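# Load a white part from the tote into the mould

## Task

Pick one white plastic part out of the blue tote and put it into the vacant nest of the mould closest to the arms on the rotary table, with its narrow end pointing down and pushed fully home. The tote must stay upright where it was, still holding its remaining parts. Finish by releasing, so that neither arm is in contact with any movable object.

## Robot and tools

Robot: two arms, left_arm and right_arm, each with a two-finger parallel gripper. Loose objects may occasionally get a brief nudge from outside. Anything that falls off the table, or is set down off it and left, fails the job. A wrist camera cable resting on an object or fixture counts as that arm touching it.

Frame: all reported hand positions, velocities and targets use the scene frame. Its origin is at table-top height, halfway between the two arms' nominal bases; +z points up, +x points out over the table, and left_arm sits on the +y side (this is not the left of any image). The real bases are slightly displaced from nominal; only a BASES line gives calibrated spots. Printed gripper position and orientation can be off by a few centimetres, more at long reach. A gripper's fingers point along its own +z and open and close along its own y. end_effector_position is the point between the finger pads, just under 1 cm behind the tips.

execute_actions(actions, cameras): actions is a list of actions; each action is a table of 1 to 15 rows, each row one control step of 1/30 s; if fewer than 15 rows, the last row is held to fill 15 steps. Every row has 14 numbers in [-1, 1], always both arms: dx, dy, dz, rx, ry, rz, opening for left_arm, then the same seven for right_arm. The first six are an offset, not a pose: a shift along the scene axes from that arm's Hand target as it stood when the action began (every row measured from that same start, not from the previous row), with the rotation applied about the Hand target's position. 1.0 equals 0.6 m of translation or 180 degrees of rotation; rx, ry, rz form a single rotation vector. A translation longer than 1.0 may be shortened along its direction. Repeating an offset in a later action moves further. Sending six zeros re-commands the current Hand target. opening is absolute: +1 fully open (about 87 mm between pads), +0.5 about 69 mm, 0 about 43 mm, -0.5 about 18 mm, -1 closed. A 0 in the opening slot is a real command, so to leave a gripper unchanged, resend its present value. An empty actions list just reports state and images.

move(target, speed, blend, opening_speed, blocking, cameras): drives each gripper in a straight line toward a goal. target is one 14-number row laid out as above (offsets from each arm's Hand target, scene axes, same 0.6 m / 180 degree scaling, opening absolute), or a list of up to 15 such rows, every one still measured from the original Hand targets. speed is in m/s, 0.002 to 2.9, default 0.25 (rotation up to twice that in rad/s); one value or one per target. blend, in metres, rounds corners between listed targets. opening_speed (0.2 or more, per second on the -1 to +1 scale) ramps the fingers. blocking=false returns after about 0.5 s while the motion continues. Paths end together, last at least 0.5 s and are cut off at 10 s. They ignore obstacles and the other arm; faster moves lag, stray and hit harder, and aiming far beyond a contact presses harder. Avoid paths passing near an arm's own base; route around it. The result adds a move: line with how it ended (done, off_target, moving, held, fault) and limits (paced = the sent pose was clipped; held = a check blocked steps). Neither done nor off_target says anything about contact.

wait(seconds 0 to 10, cameras): lets time pass with commands held; a running move keeps going. stop(cameras): brakes a running move; it needs room to slow down. zoom_image(camera, region [x0, y0, x1, y1] in pixels, top-left origin, at most 504 by 504): enlarges part of a camera's newest full image. finished_scene(scene): ends the scene for good; call it only once the part is seated and both grippers are clear.

Cameras (896x504 each): cam_head_left, cam_head_right, cam_high, cam_low, cam_left_wrist, cam_right_wrist. The cameras argument lists names, ["all"], or [] for none; an unknown name voids the call. Wrist images can lag while their arm moves.

Results: per arm, Hand target (the last commanded pose after clipping, the base for the next offsets), end_effector_position and end_effector_quat_wxyz, joint positions, torques and velocities ("within noise" when still), grip_measured (finger position on the command scale), Tool commands, and motor temperatures. The controller limits each step's orientation to within 40 degrees of the measured one. Grippers often stop short or sag and tilt under friction and weight; check after each move and send the missing difference as a new offset. Small commands may not move at all or may go sideways.

Gripping: note grip_measured when the pads first touch, then command about 0.04 below it for a firm hold, less below for a lighter one. Fast closing can squeeze too hard.

Avoid: dropping or releasing a part that is still moving, slamming or hard pushes, knocking over or shifting the tote, arm-to-arm contact (including one gripper closing on the other's fingers), and leaving an arm pushing against something it cannot reach, which heats motors. A MOTOR HOT line warns at 75 °C; at 90 °C the arm folds up and stops working; at 100 °C it collapses. To end a push, command the target back past the gripper. The clearance check may hold commands that bring an arm near the other's forearm, but does not prevent grippers colliding.

Each tool is called after "Call:" in YAML: its name, and indented under it one key for each argument.

## Session

Call:
execute_actions:
  actions: []

Scene clock: 0.00 s.
left_arm: end_effector_position=(+0.4068, +0.2544, +0.1821) grip_measured=+1.000 end_effector_quat_wxyz=(+0.468, -0.072, +0.881, -0.016) | right_arm: end_effector_position=(+0.2237, -0.2899, +0.0600) grip_measured=+0.985 end_effector_quat_wxyz=(+0.543, +0.087, +0.835, +0.014)
Joint positions: left_arm=[-0.226 1.326 0.907 -0.196 -0.235 -0.279 1] | right_arm=[0.717 1.043 0.067 0.417 0.689 0.509 0.993]
Joint velocities: within noise
Joint torques (N m): no reading
Motor temperatures (°C): left_arm=[30 35 38 29 27 29 29] | right_arm=[31 41 36 30 27 28 31]
Heat: left arm: 38 °C; right arm: 41 °C.
Hand target: left_arm +0.4084, +0.2541, +0.1875; +0.474, -0.072, +0.877, -0.018 | right_arm +0.2270, -0.2874, +0.0651; +0.549, +0.090, +0.831, +0.020
Tool commands: left_gripper/opening=+1.0 right_gripper/opening=+1.0

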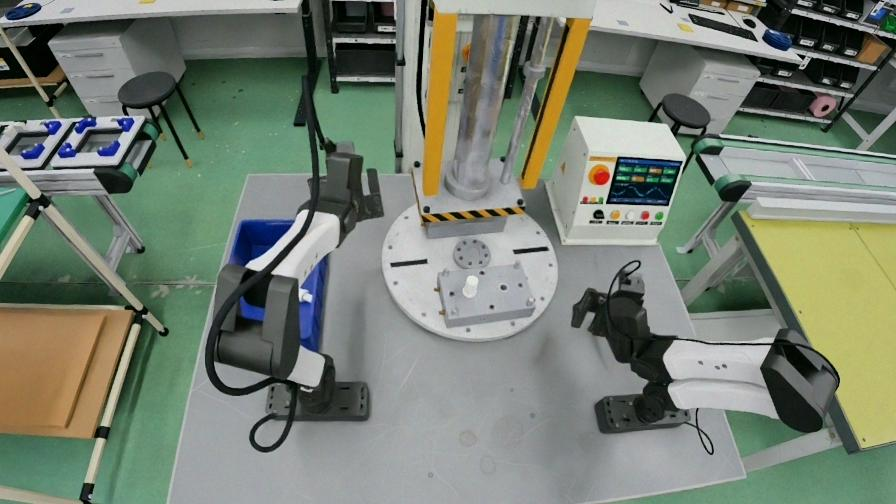

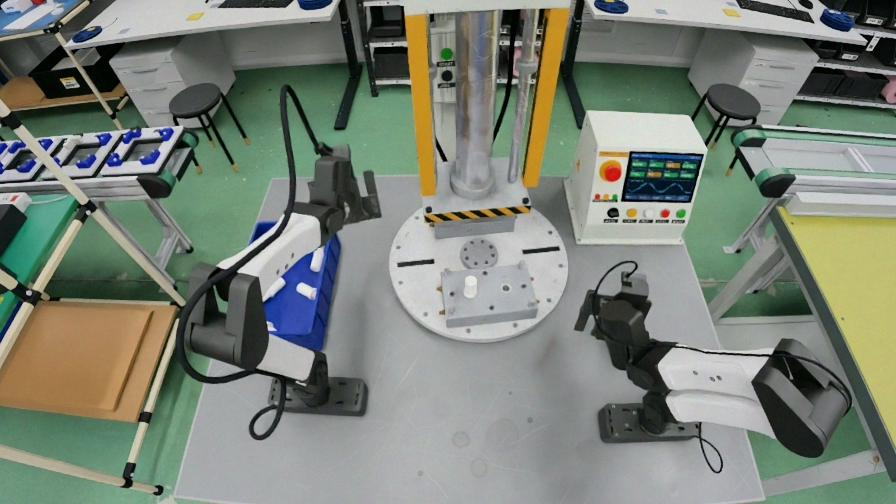

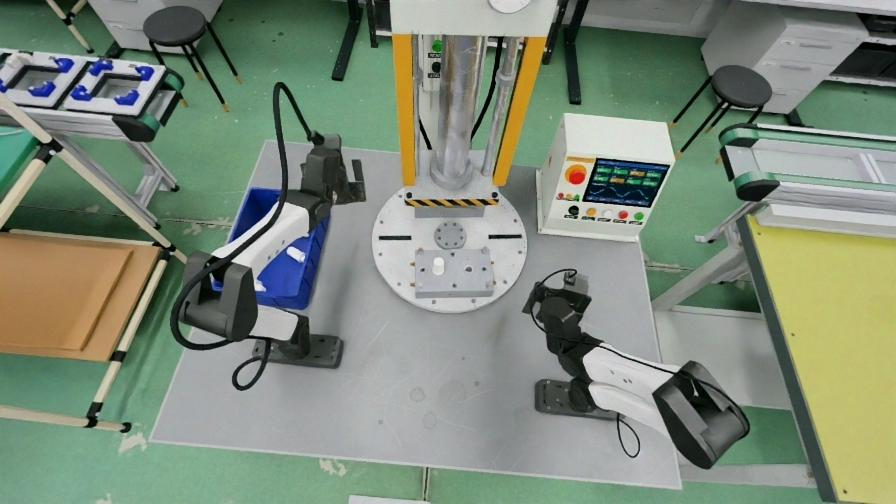

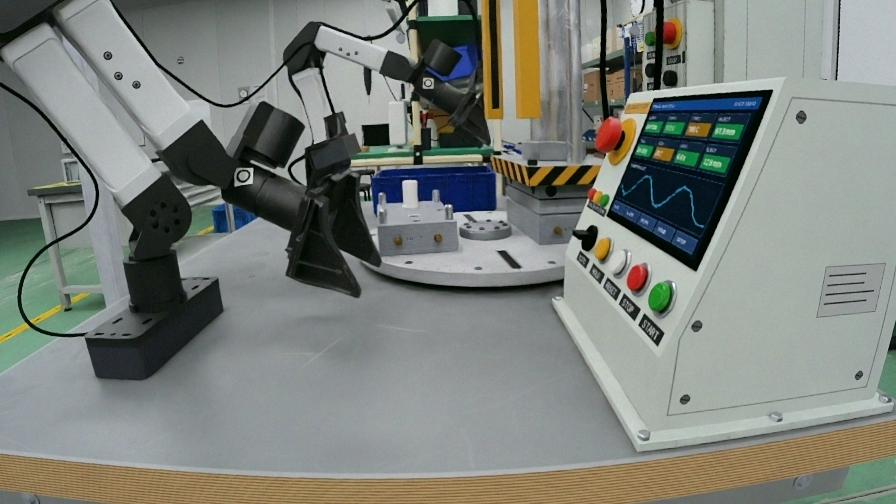

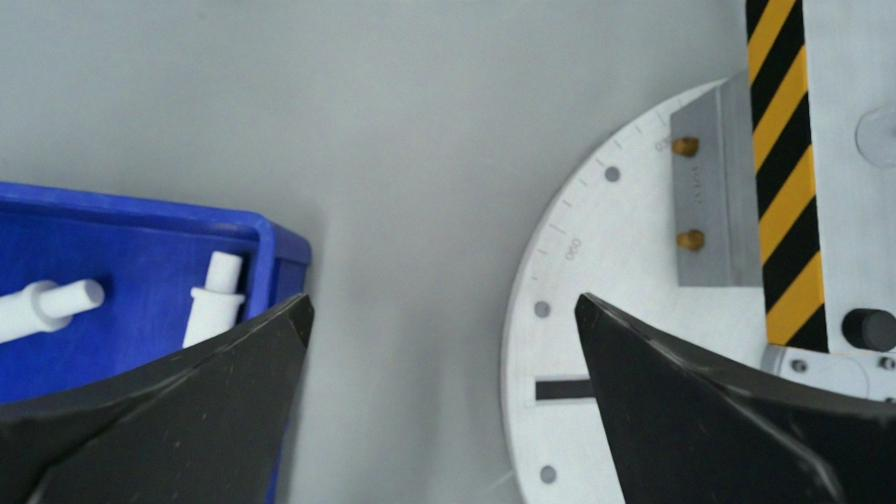

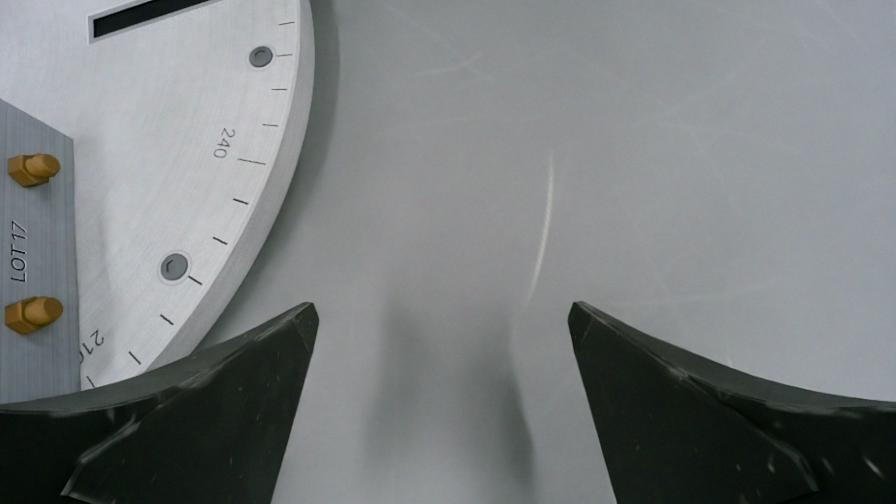

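Call:
zoom_image:
  camera: "cam_head_right"
  region: [380, 200, 580, 345]

Call:
zoom_image:
  camera: "cam_head_right"
  region: [230, 200, 370, 360]

Call:
zoom_image:
  camera: "cam_low"
  region: [350, 150, 570, 290]

Call:
zoom_image:
  camera: "cam_left_wrist"
  region: [0, 150, 350, 420]

Scaled by 2.520 from the camera's 896x504 image, which has a finer 1280x720 frame.

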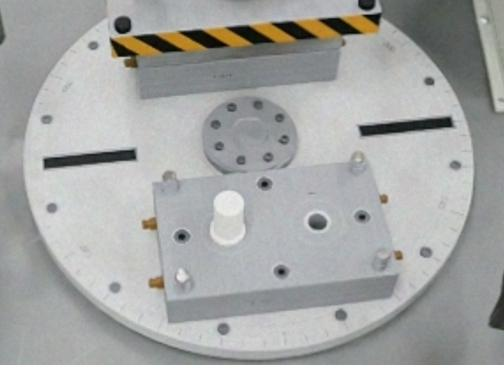

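Scaled by 3.150 from the camera's 896x504 image, which has a finer 1280x720 frame.

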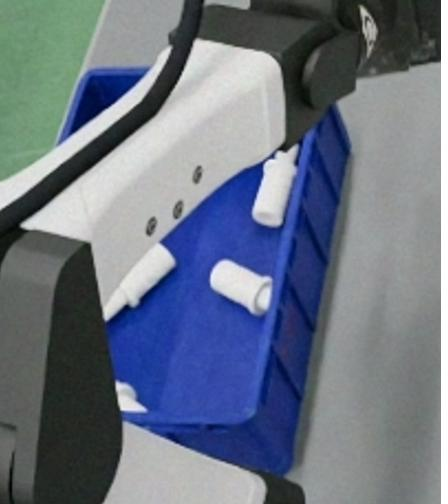

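Scaled by 2.291 from the camera's 896x504 image, which has a finer 1280x720 frame.

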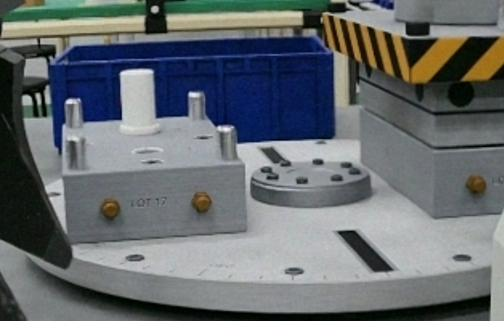

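Scaled by 1.440 from the camera's 896x504 image, which has a finer 1280x720 frame.

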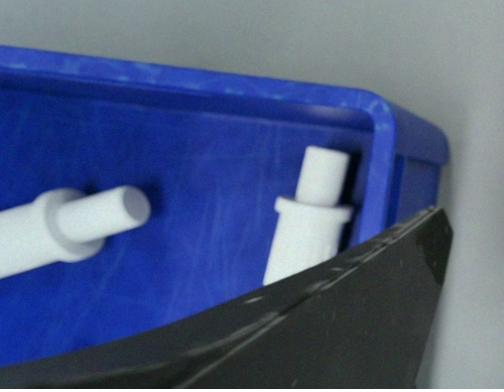

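Call:
move:
  target: [-0.1, -0.34, 0.2, 0,0,0,1, 0,0,0,0,0,0,1]
  cameras: ["all"]

Call:
zoom_image:
  camera: "cam_head_right"
  region: [230, 200, 370, 360]

Call:
zoom_image:
  camera: "cam_head_left"
  region: [210, 200, 350, 360]

Call:
zoom_image:
  camera: "cam_high"
  region: [190, 170, 350, 330]

Scene clock: 32.73 s.
left_arm: end_effector_position=(+0.3442, +0.0510, +0.3049) grip_measured=+1.000 end_effector_quat_wxyz=(+0.469, -0.063, +0.881, -0.023) | right_arm: end_effector_position=(+0.2237, -0.2899, +0.0600) grip_measured=+0.985 end_effector_quat_wxyz=(+0.543, +0.087, +0.835, +0.014)
Joint positions: left_arm=[-0.922 1.651 1.751 -0.965 -0.745 -0.792 1] | right_arm=[0.717 1.043 0.067 0.417 0.689 0.509 0.993]
Joint torques (N m): left_arm=[0.76 -5.24 10.28 1.2 -0.48 -0.12] | right_arm=[-0.4 -1.5 6.37 1.91 0.27 0]
Heat: left arm: 41 °C; right arm: 40 °C.
Hand target: left_arm +0.3485, +0.0501, +0.3076; +0.474, -0.073, +0.877, -0.018 | right_arm +0.2270, -0.2874, +0.0651; +0.549, +0.090, +0.831, +0.020
Off the commanded pose: left_arm 0.005 m, 1 deg | right_arm 0.007 m, 1 deg.
move: done
camera_calibration:
cam_left_wrist: T_world_to_cam=[[0.0869998, -0.990112, 0.110042, -0.016324], [-0.99088, -0.0974145, -0.0930996, 0.396114], [0.102899, -0.100938, -0.989557, 0.406317], [0, 0, 0, 1]] pos_world=[0.352112, 0.0634376, 0.440748]

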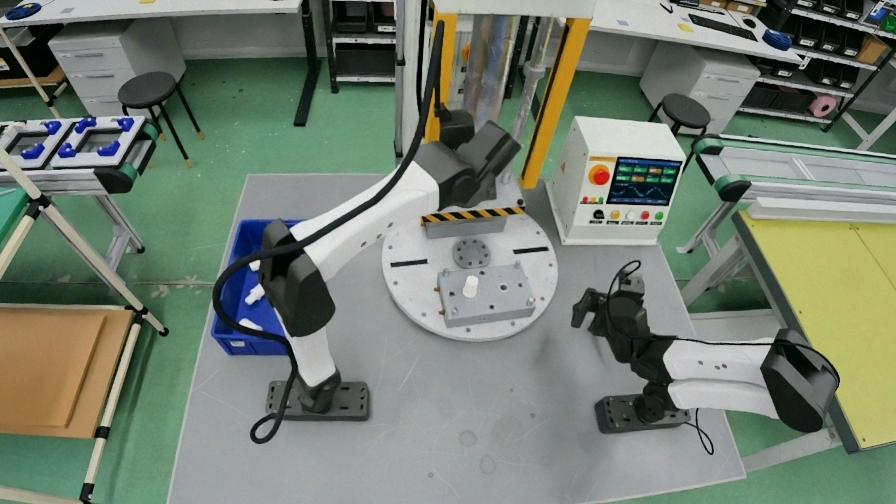

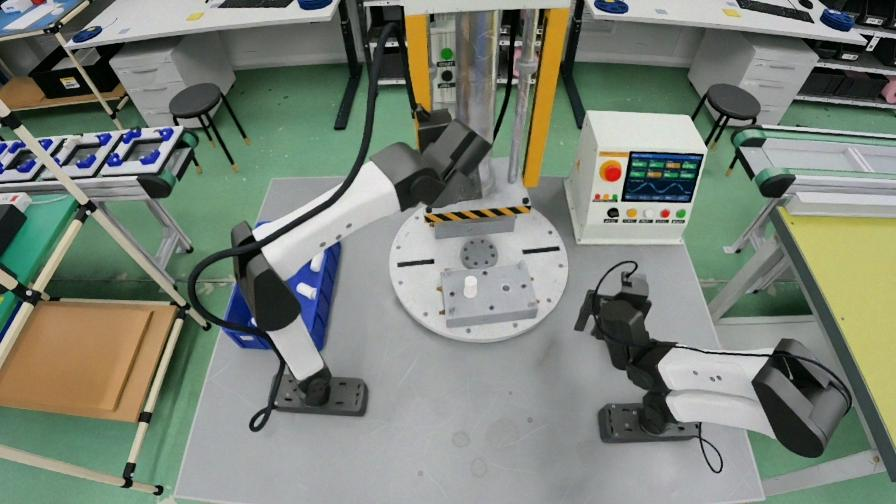

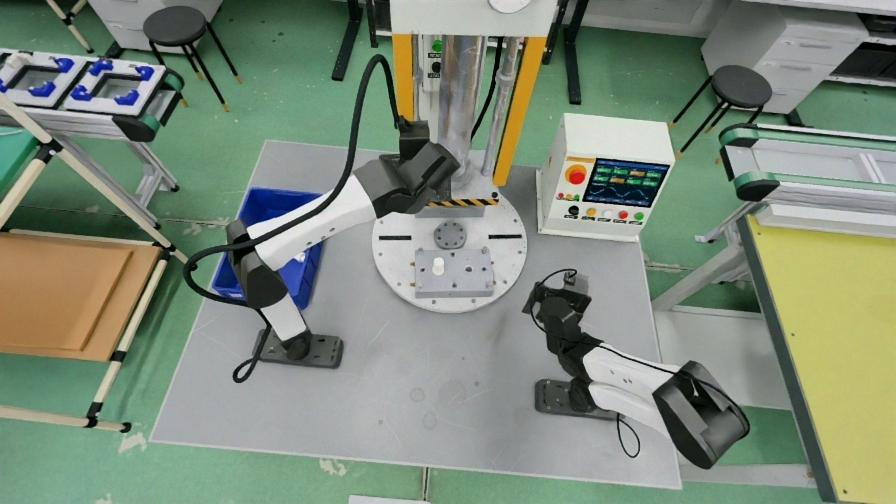

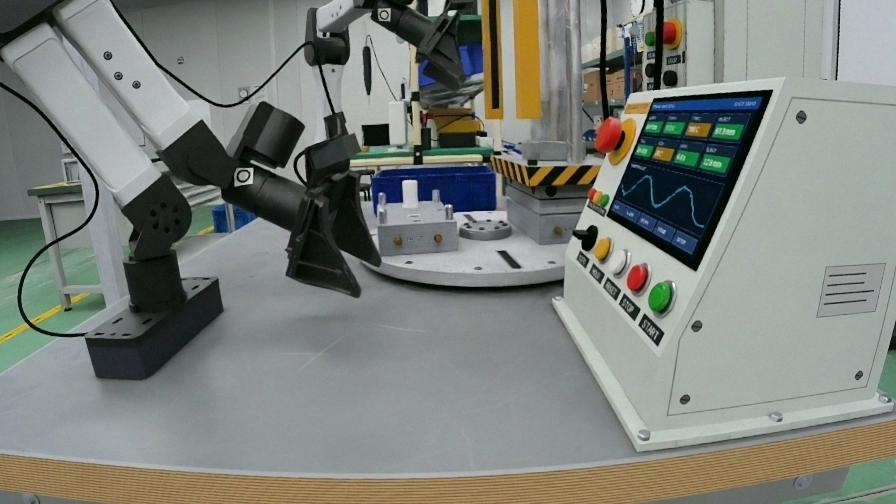

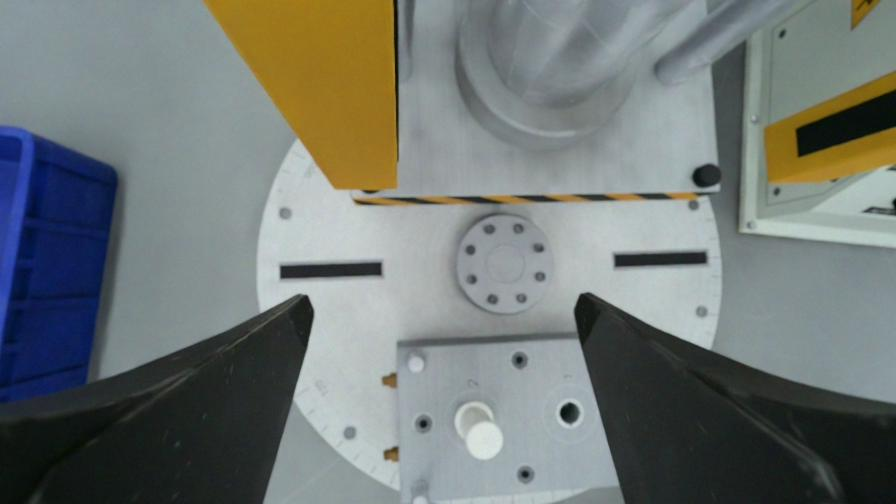

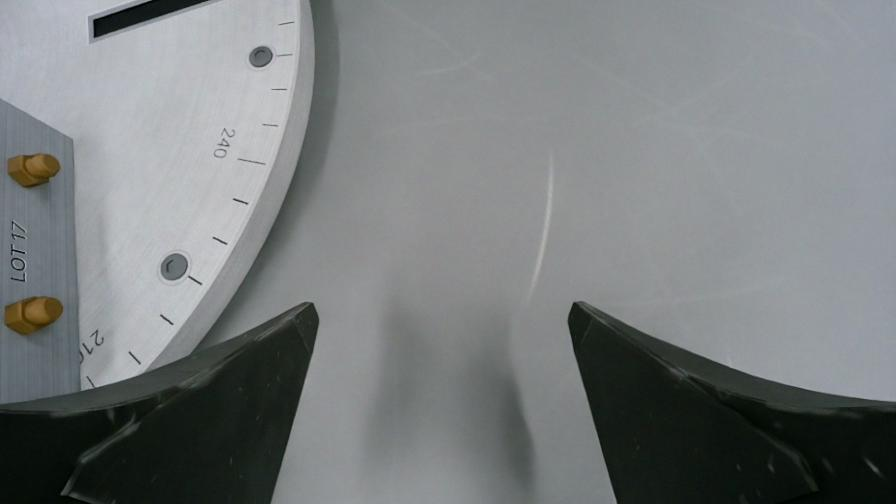

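Scaled by 3.150 from the camera's 896x504 image, which has a finer 1280x720 frame.

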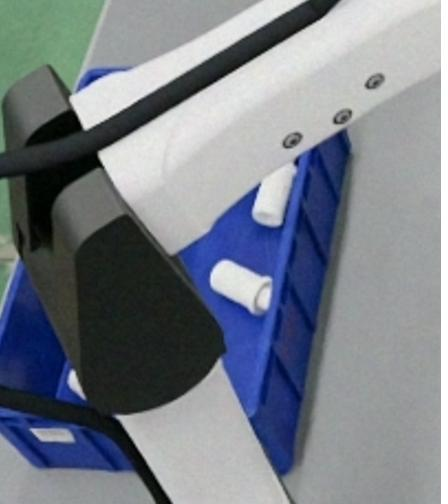

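Scaled by 3.150 from the camera's 896x504 image, which has a finer 1280x720 frame.

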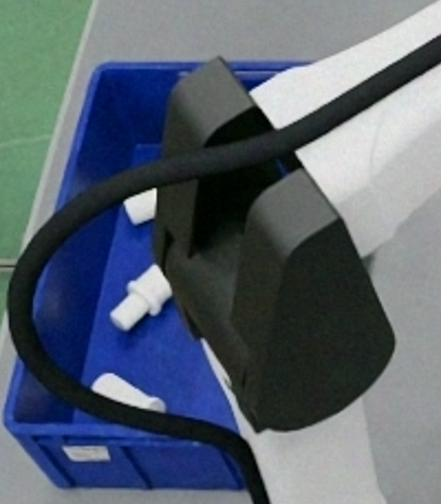

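Scaled by 3.150 from the camera's 896x504 image, which has a finer 1280x720 frame.

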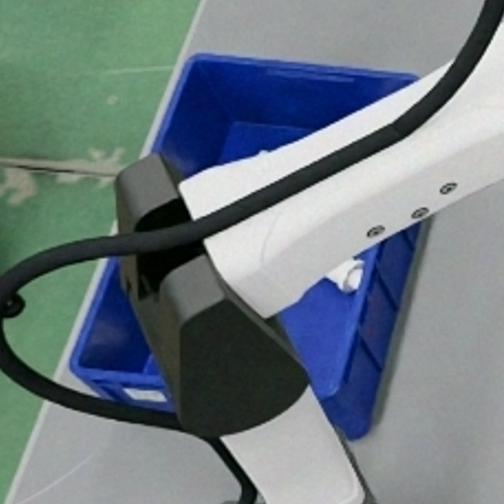

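Call:
move:
  target: [-0.08, 0.65, 0.07, 0,0,0,1, 0,0,0,0,0,0,1]
  cameras: ["all"]

Call:
zoom_image:
  camera: "cam_left_wrist"
  region: [200, 60, 704, 500]

Scene clock: 58.93 s.
left_arm: end_effector_position=(+0.2996, +0.4388, +0.3439) grip_measured=+1.000 end_effector_quat_wxyz=(+0.470, -0.078, +0.879, -0.018) | right_arm: end_effector_position=(+0.2237, -0.2899, +0.0600) grip_measured=+0.985 end_effector_quat_wxyz=(+0.543, +0.087, +0.835, +0.014)
Joint positions: left_arm=[0.696 1.187 1.499 -1.007 0.514 0.261 1] | right_arm=[0.717 1.043 0.067 0.417 0.689 0.509 0.993]
Joint torques (N m): left_arm=[1.37 -1.94 9.8 1.44 0.42 0.11] | right_arm=[-0.29 -1.37 6.19 1.91 0.28 -0.01]
Motor temperatures (°C): left_arm=[30 37 45 32 28 29 28] | right_arm=[31 40 41 34 27 28 31]
Heat: left arm: 45 °C; right arm: 41 °C.
Hand target: left_arm +0.3005, +0.4401, +0.3496; +0.474, -0.073, +0.877, -0.018 | right_arm +0.2270, -0.2874, +0.0651; +0.549, +0.090, +0.831, +0.020
Off the commanded pose: left_arm 0.006 m, 1 deg | right_arm 0.007 m, 1 deg.
move: done
camera_calibration:
cam_left_wrist: T_world_to_cam=[[0.11781, -0.986343, 0.115103, 0.354544], [-0.987062, -0.129007, -0.0952106, 0.406767], [0.108759, -0.102397, -0.98878, 0.487203], [0, 0, 0, 1]] pos_world=[0.306747, 0.452065, 0.479656]

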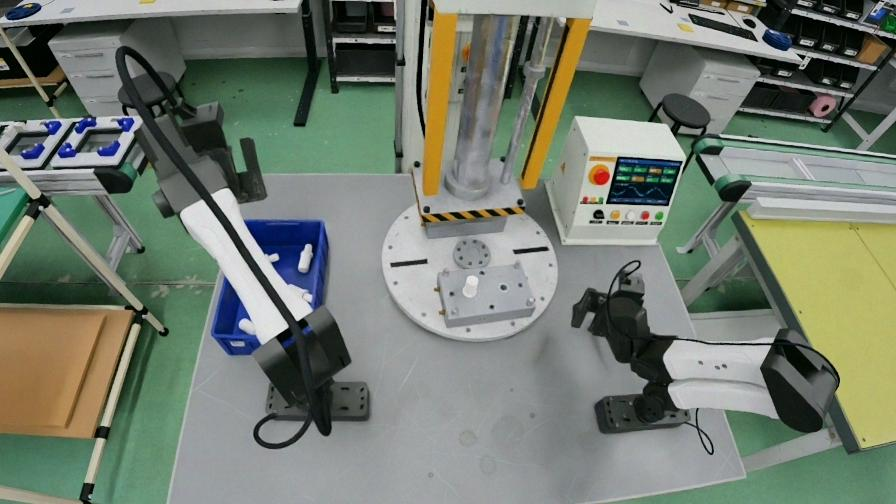

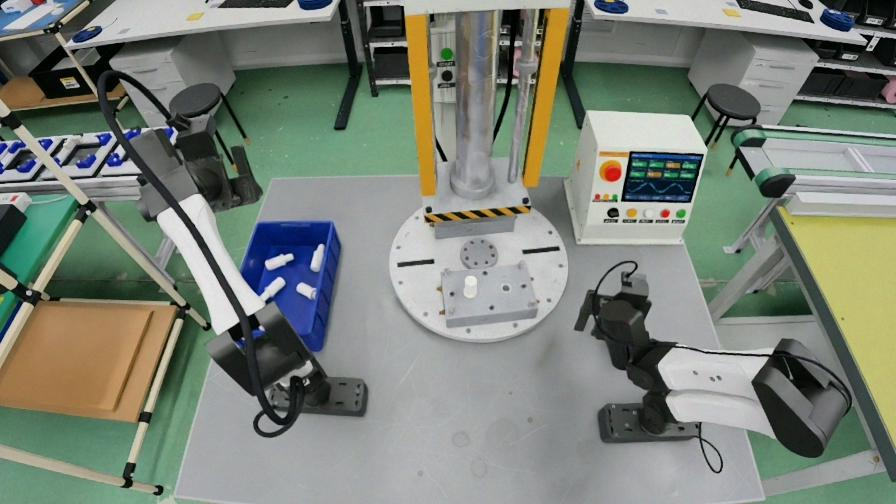

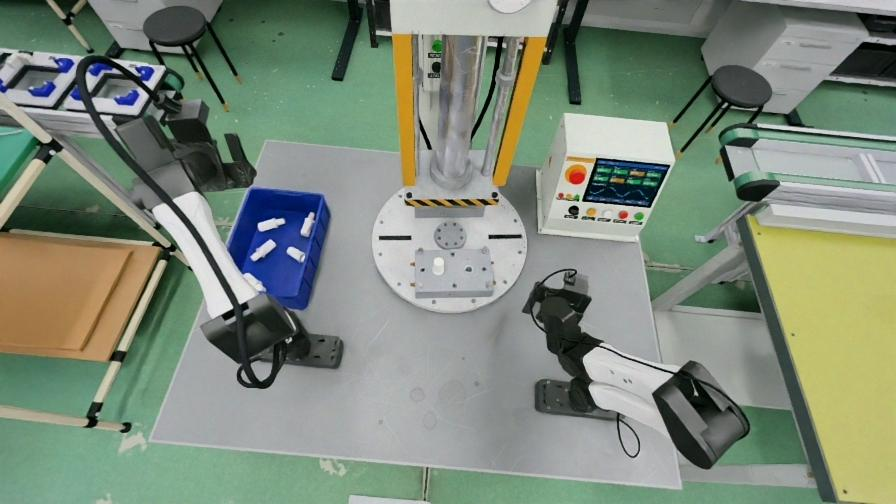

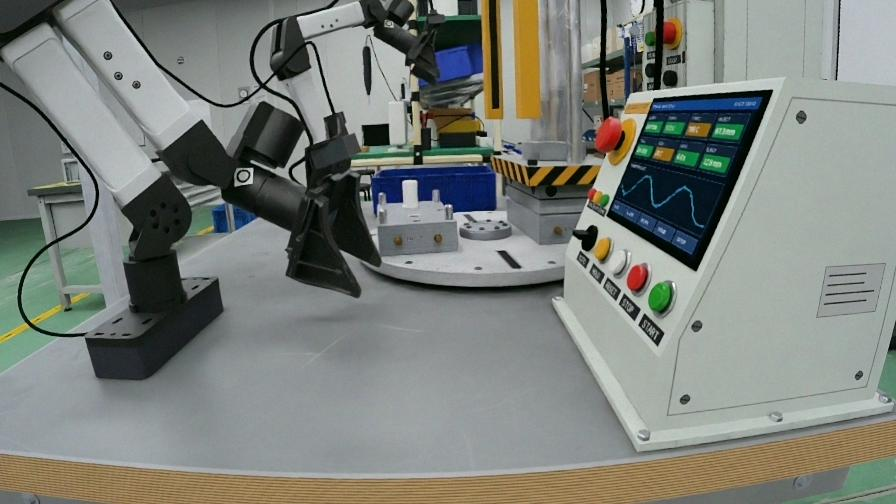

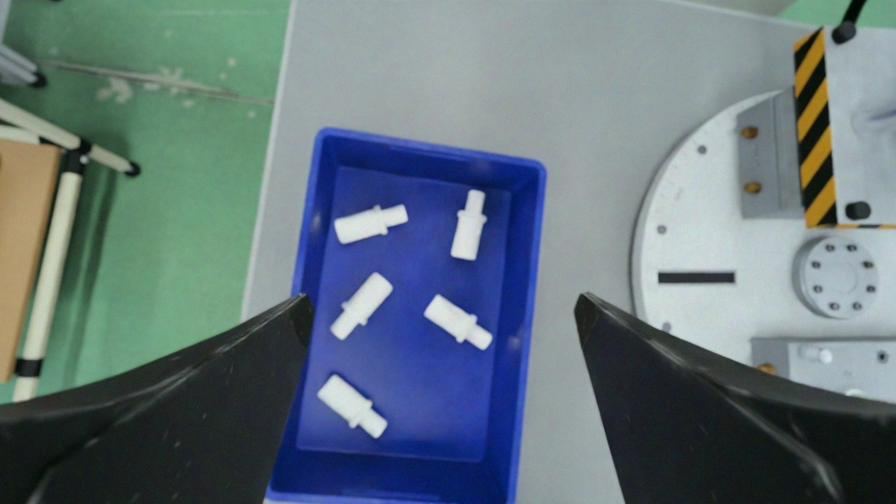

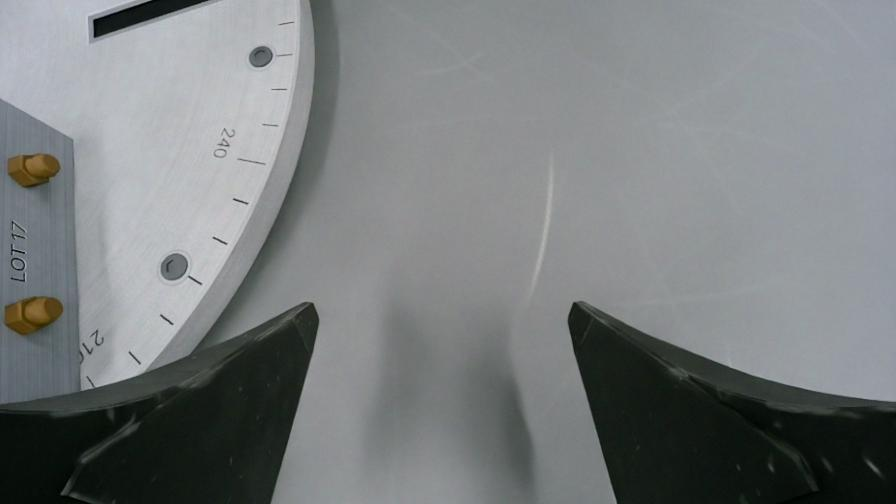

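Scaled by 1.000.

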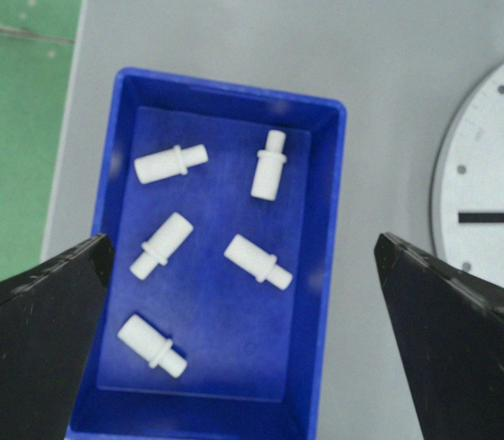

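Call:
zoom_image:
  camera: "cam_left_wrist"
  region: [400, 270, 510, 370]

Call:
zoom_image:
  camera: "cam_low"
  region: [230, 160, 390, 310]

Call:
zoom_image:
  camera: "cam_head_right"
  region: [230, 210, 350, 330]

Scaled by 4.582 from the camera's 896x504 image, which has a finer 1280x720 frame.

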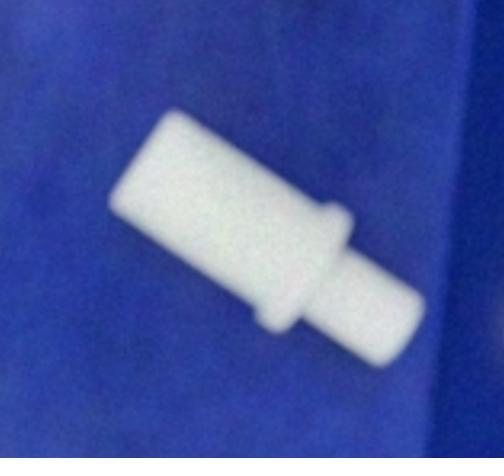

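Scaled by 3.150 from the camera's 896x504 image, which has a finer 1280x720 frame.

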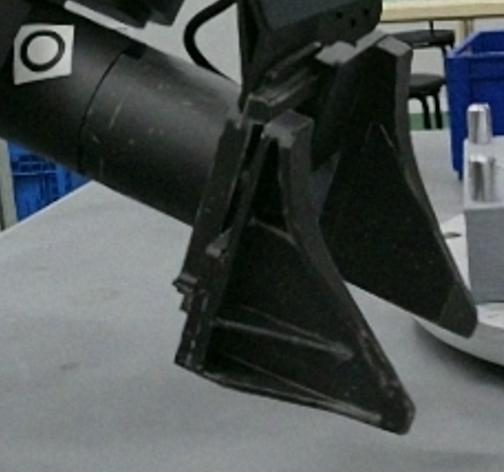

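Scaled by 4.200 from the camera's 896x504 image, which has a finer 1280x720 frame.

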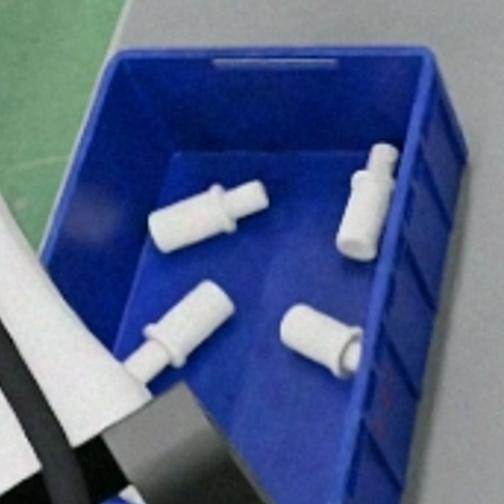

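Call:
move:
  target: [0.0087,0.0565,-0.25,0.1065,0.3038,-0.2229,0.2, 0,0,0,0,0,0,1]
  cameras: ["all"]

Call:
zoom_image:
  camera: "cam_head_right"
  region: [200, 150, 400, 360]

Scene clock: 153.83 s.
left_arm: end_effector_position=(+0.3025, +0.4721, +0.1980) grip_measured=+0.200 end_effector_quat_wxyz=(+0.005, +0.287, +0.958, -0.003) | right_arm: end_effector_position=(+0.2237, -0.2899, +0.0600) grip_measured=+0.985 end_effector_quat_wxyz=(+0.543, +0.087, +0.835, +0.014)
Joint positions: left_arm=[0.424 1.834 1.781 -1.515 0.011 0.993 0.6] | right_arm=[0.717 1.043 0.067 0.417 0.689 0.509 0.993]
Joint torques (N m): left_arm=[0.25 -6.34 9.33 0.16 0.06 0.12] | right_arm=[-0.32 -1.48 6.35 1.89 0.29 -0.02]
Heat: left arm: 48 °C; right arm: 43 °C.
Hand target: left_arm +0.3057, +0.4739, +0.1997; +0.000, +0.295, +0.955, +0.000 | right_arm +0.2270, -0.2874, +0.0651; +0.549, +0.090, +0.831, +0.020
Off the commanded pose: left_arm 0.004 m, 1 deg | right_arm 0.007 m, 1 deg.
move: done
camera_calibration:
cam_left_wrist: T_world_to_cam=[[-0.543966, -0.839027, 0.011626, 0.555019], [-0.53644, 0.358378, 0.764066, -0.136468], [-0.645238, 0.40939, -0.645033, 0.264532], [0, 0, 0, 1]] pos_world=[0.399391, 0.406286, 0.26845]

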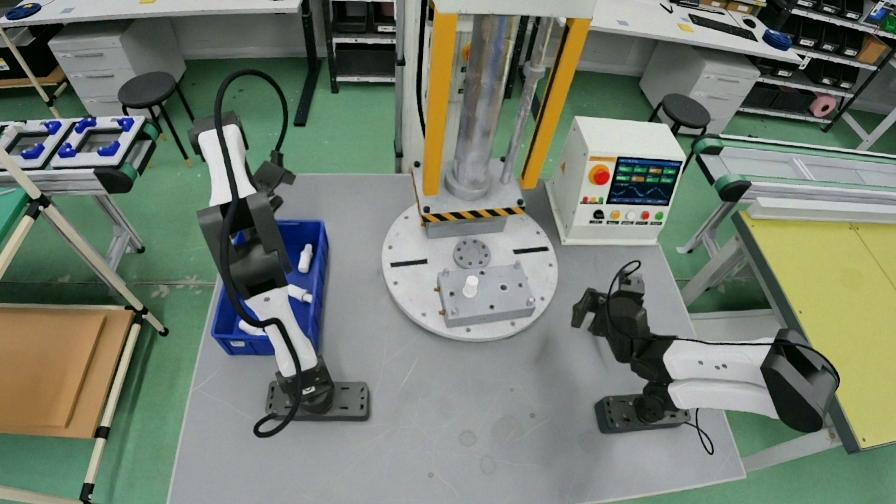

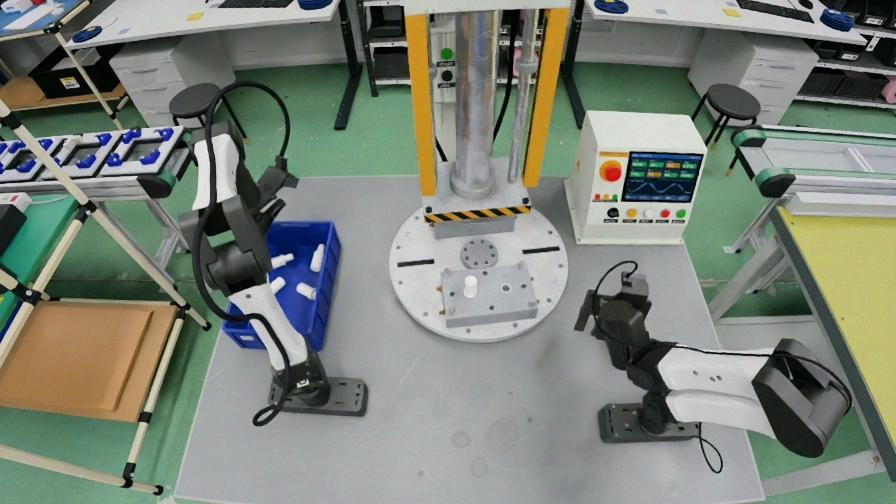

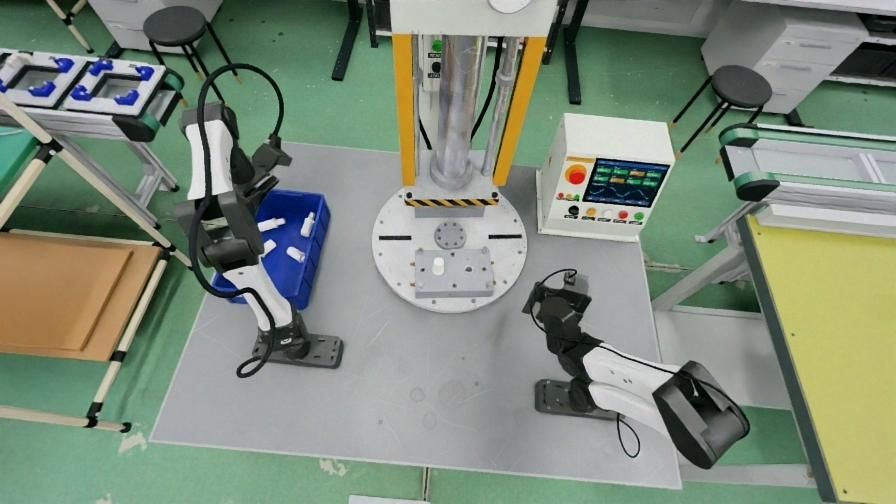

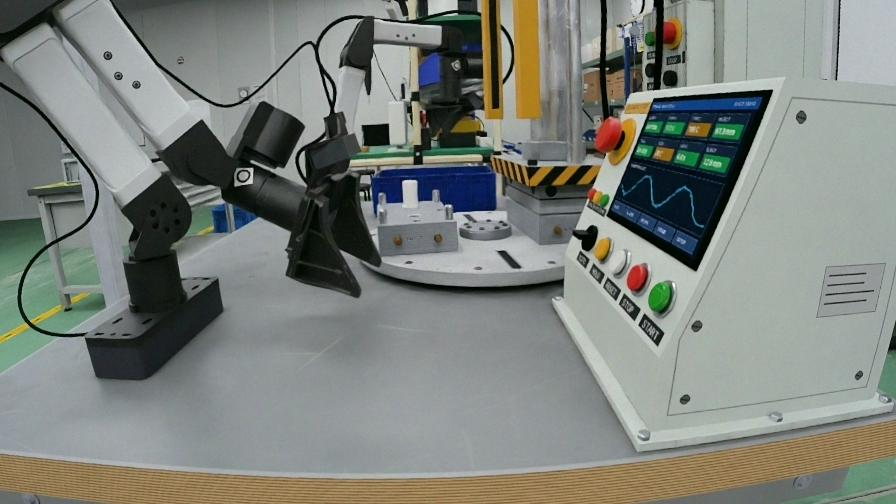

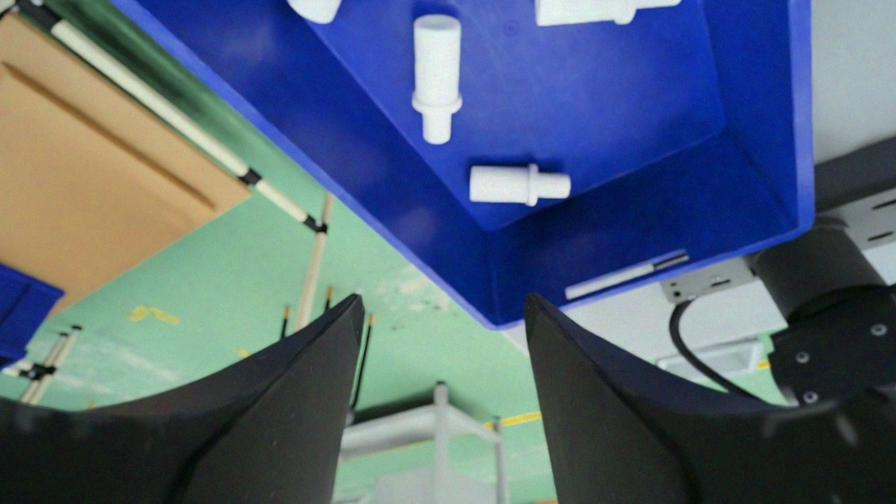

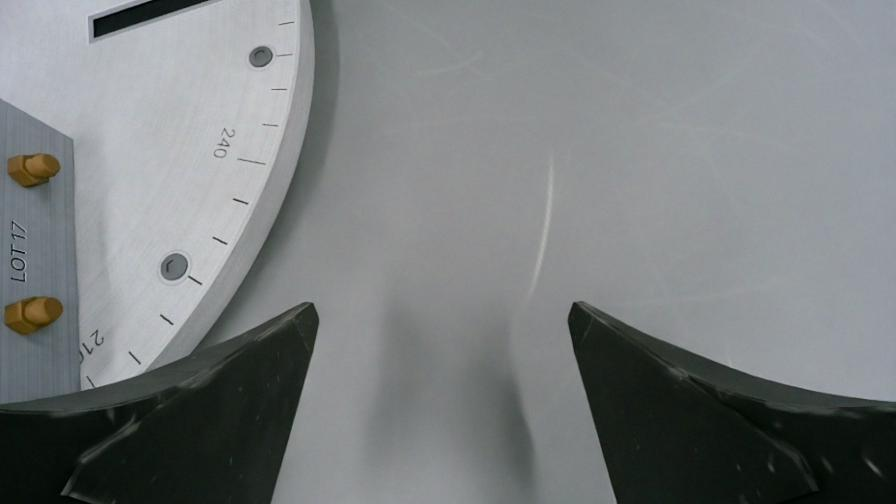

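Scaled by 2.400 from the camera's 896x504 image, which has a finer 1280x720 frame.

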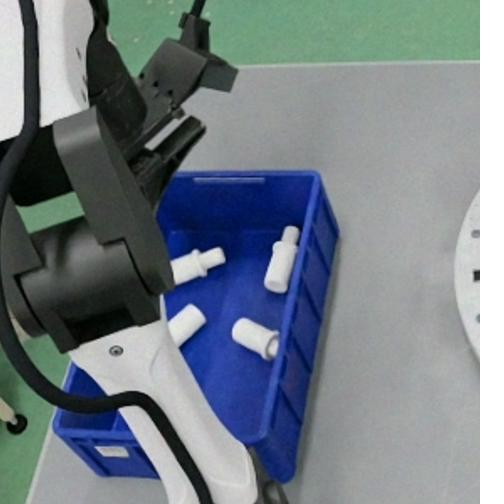

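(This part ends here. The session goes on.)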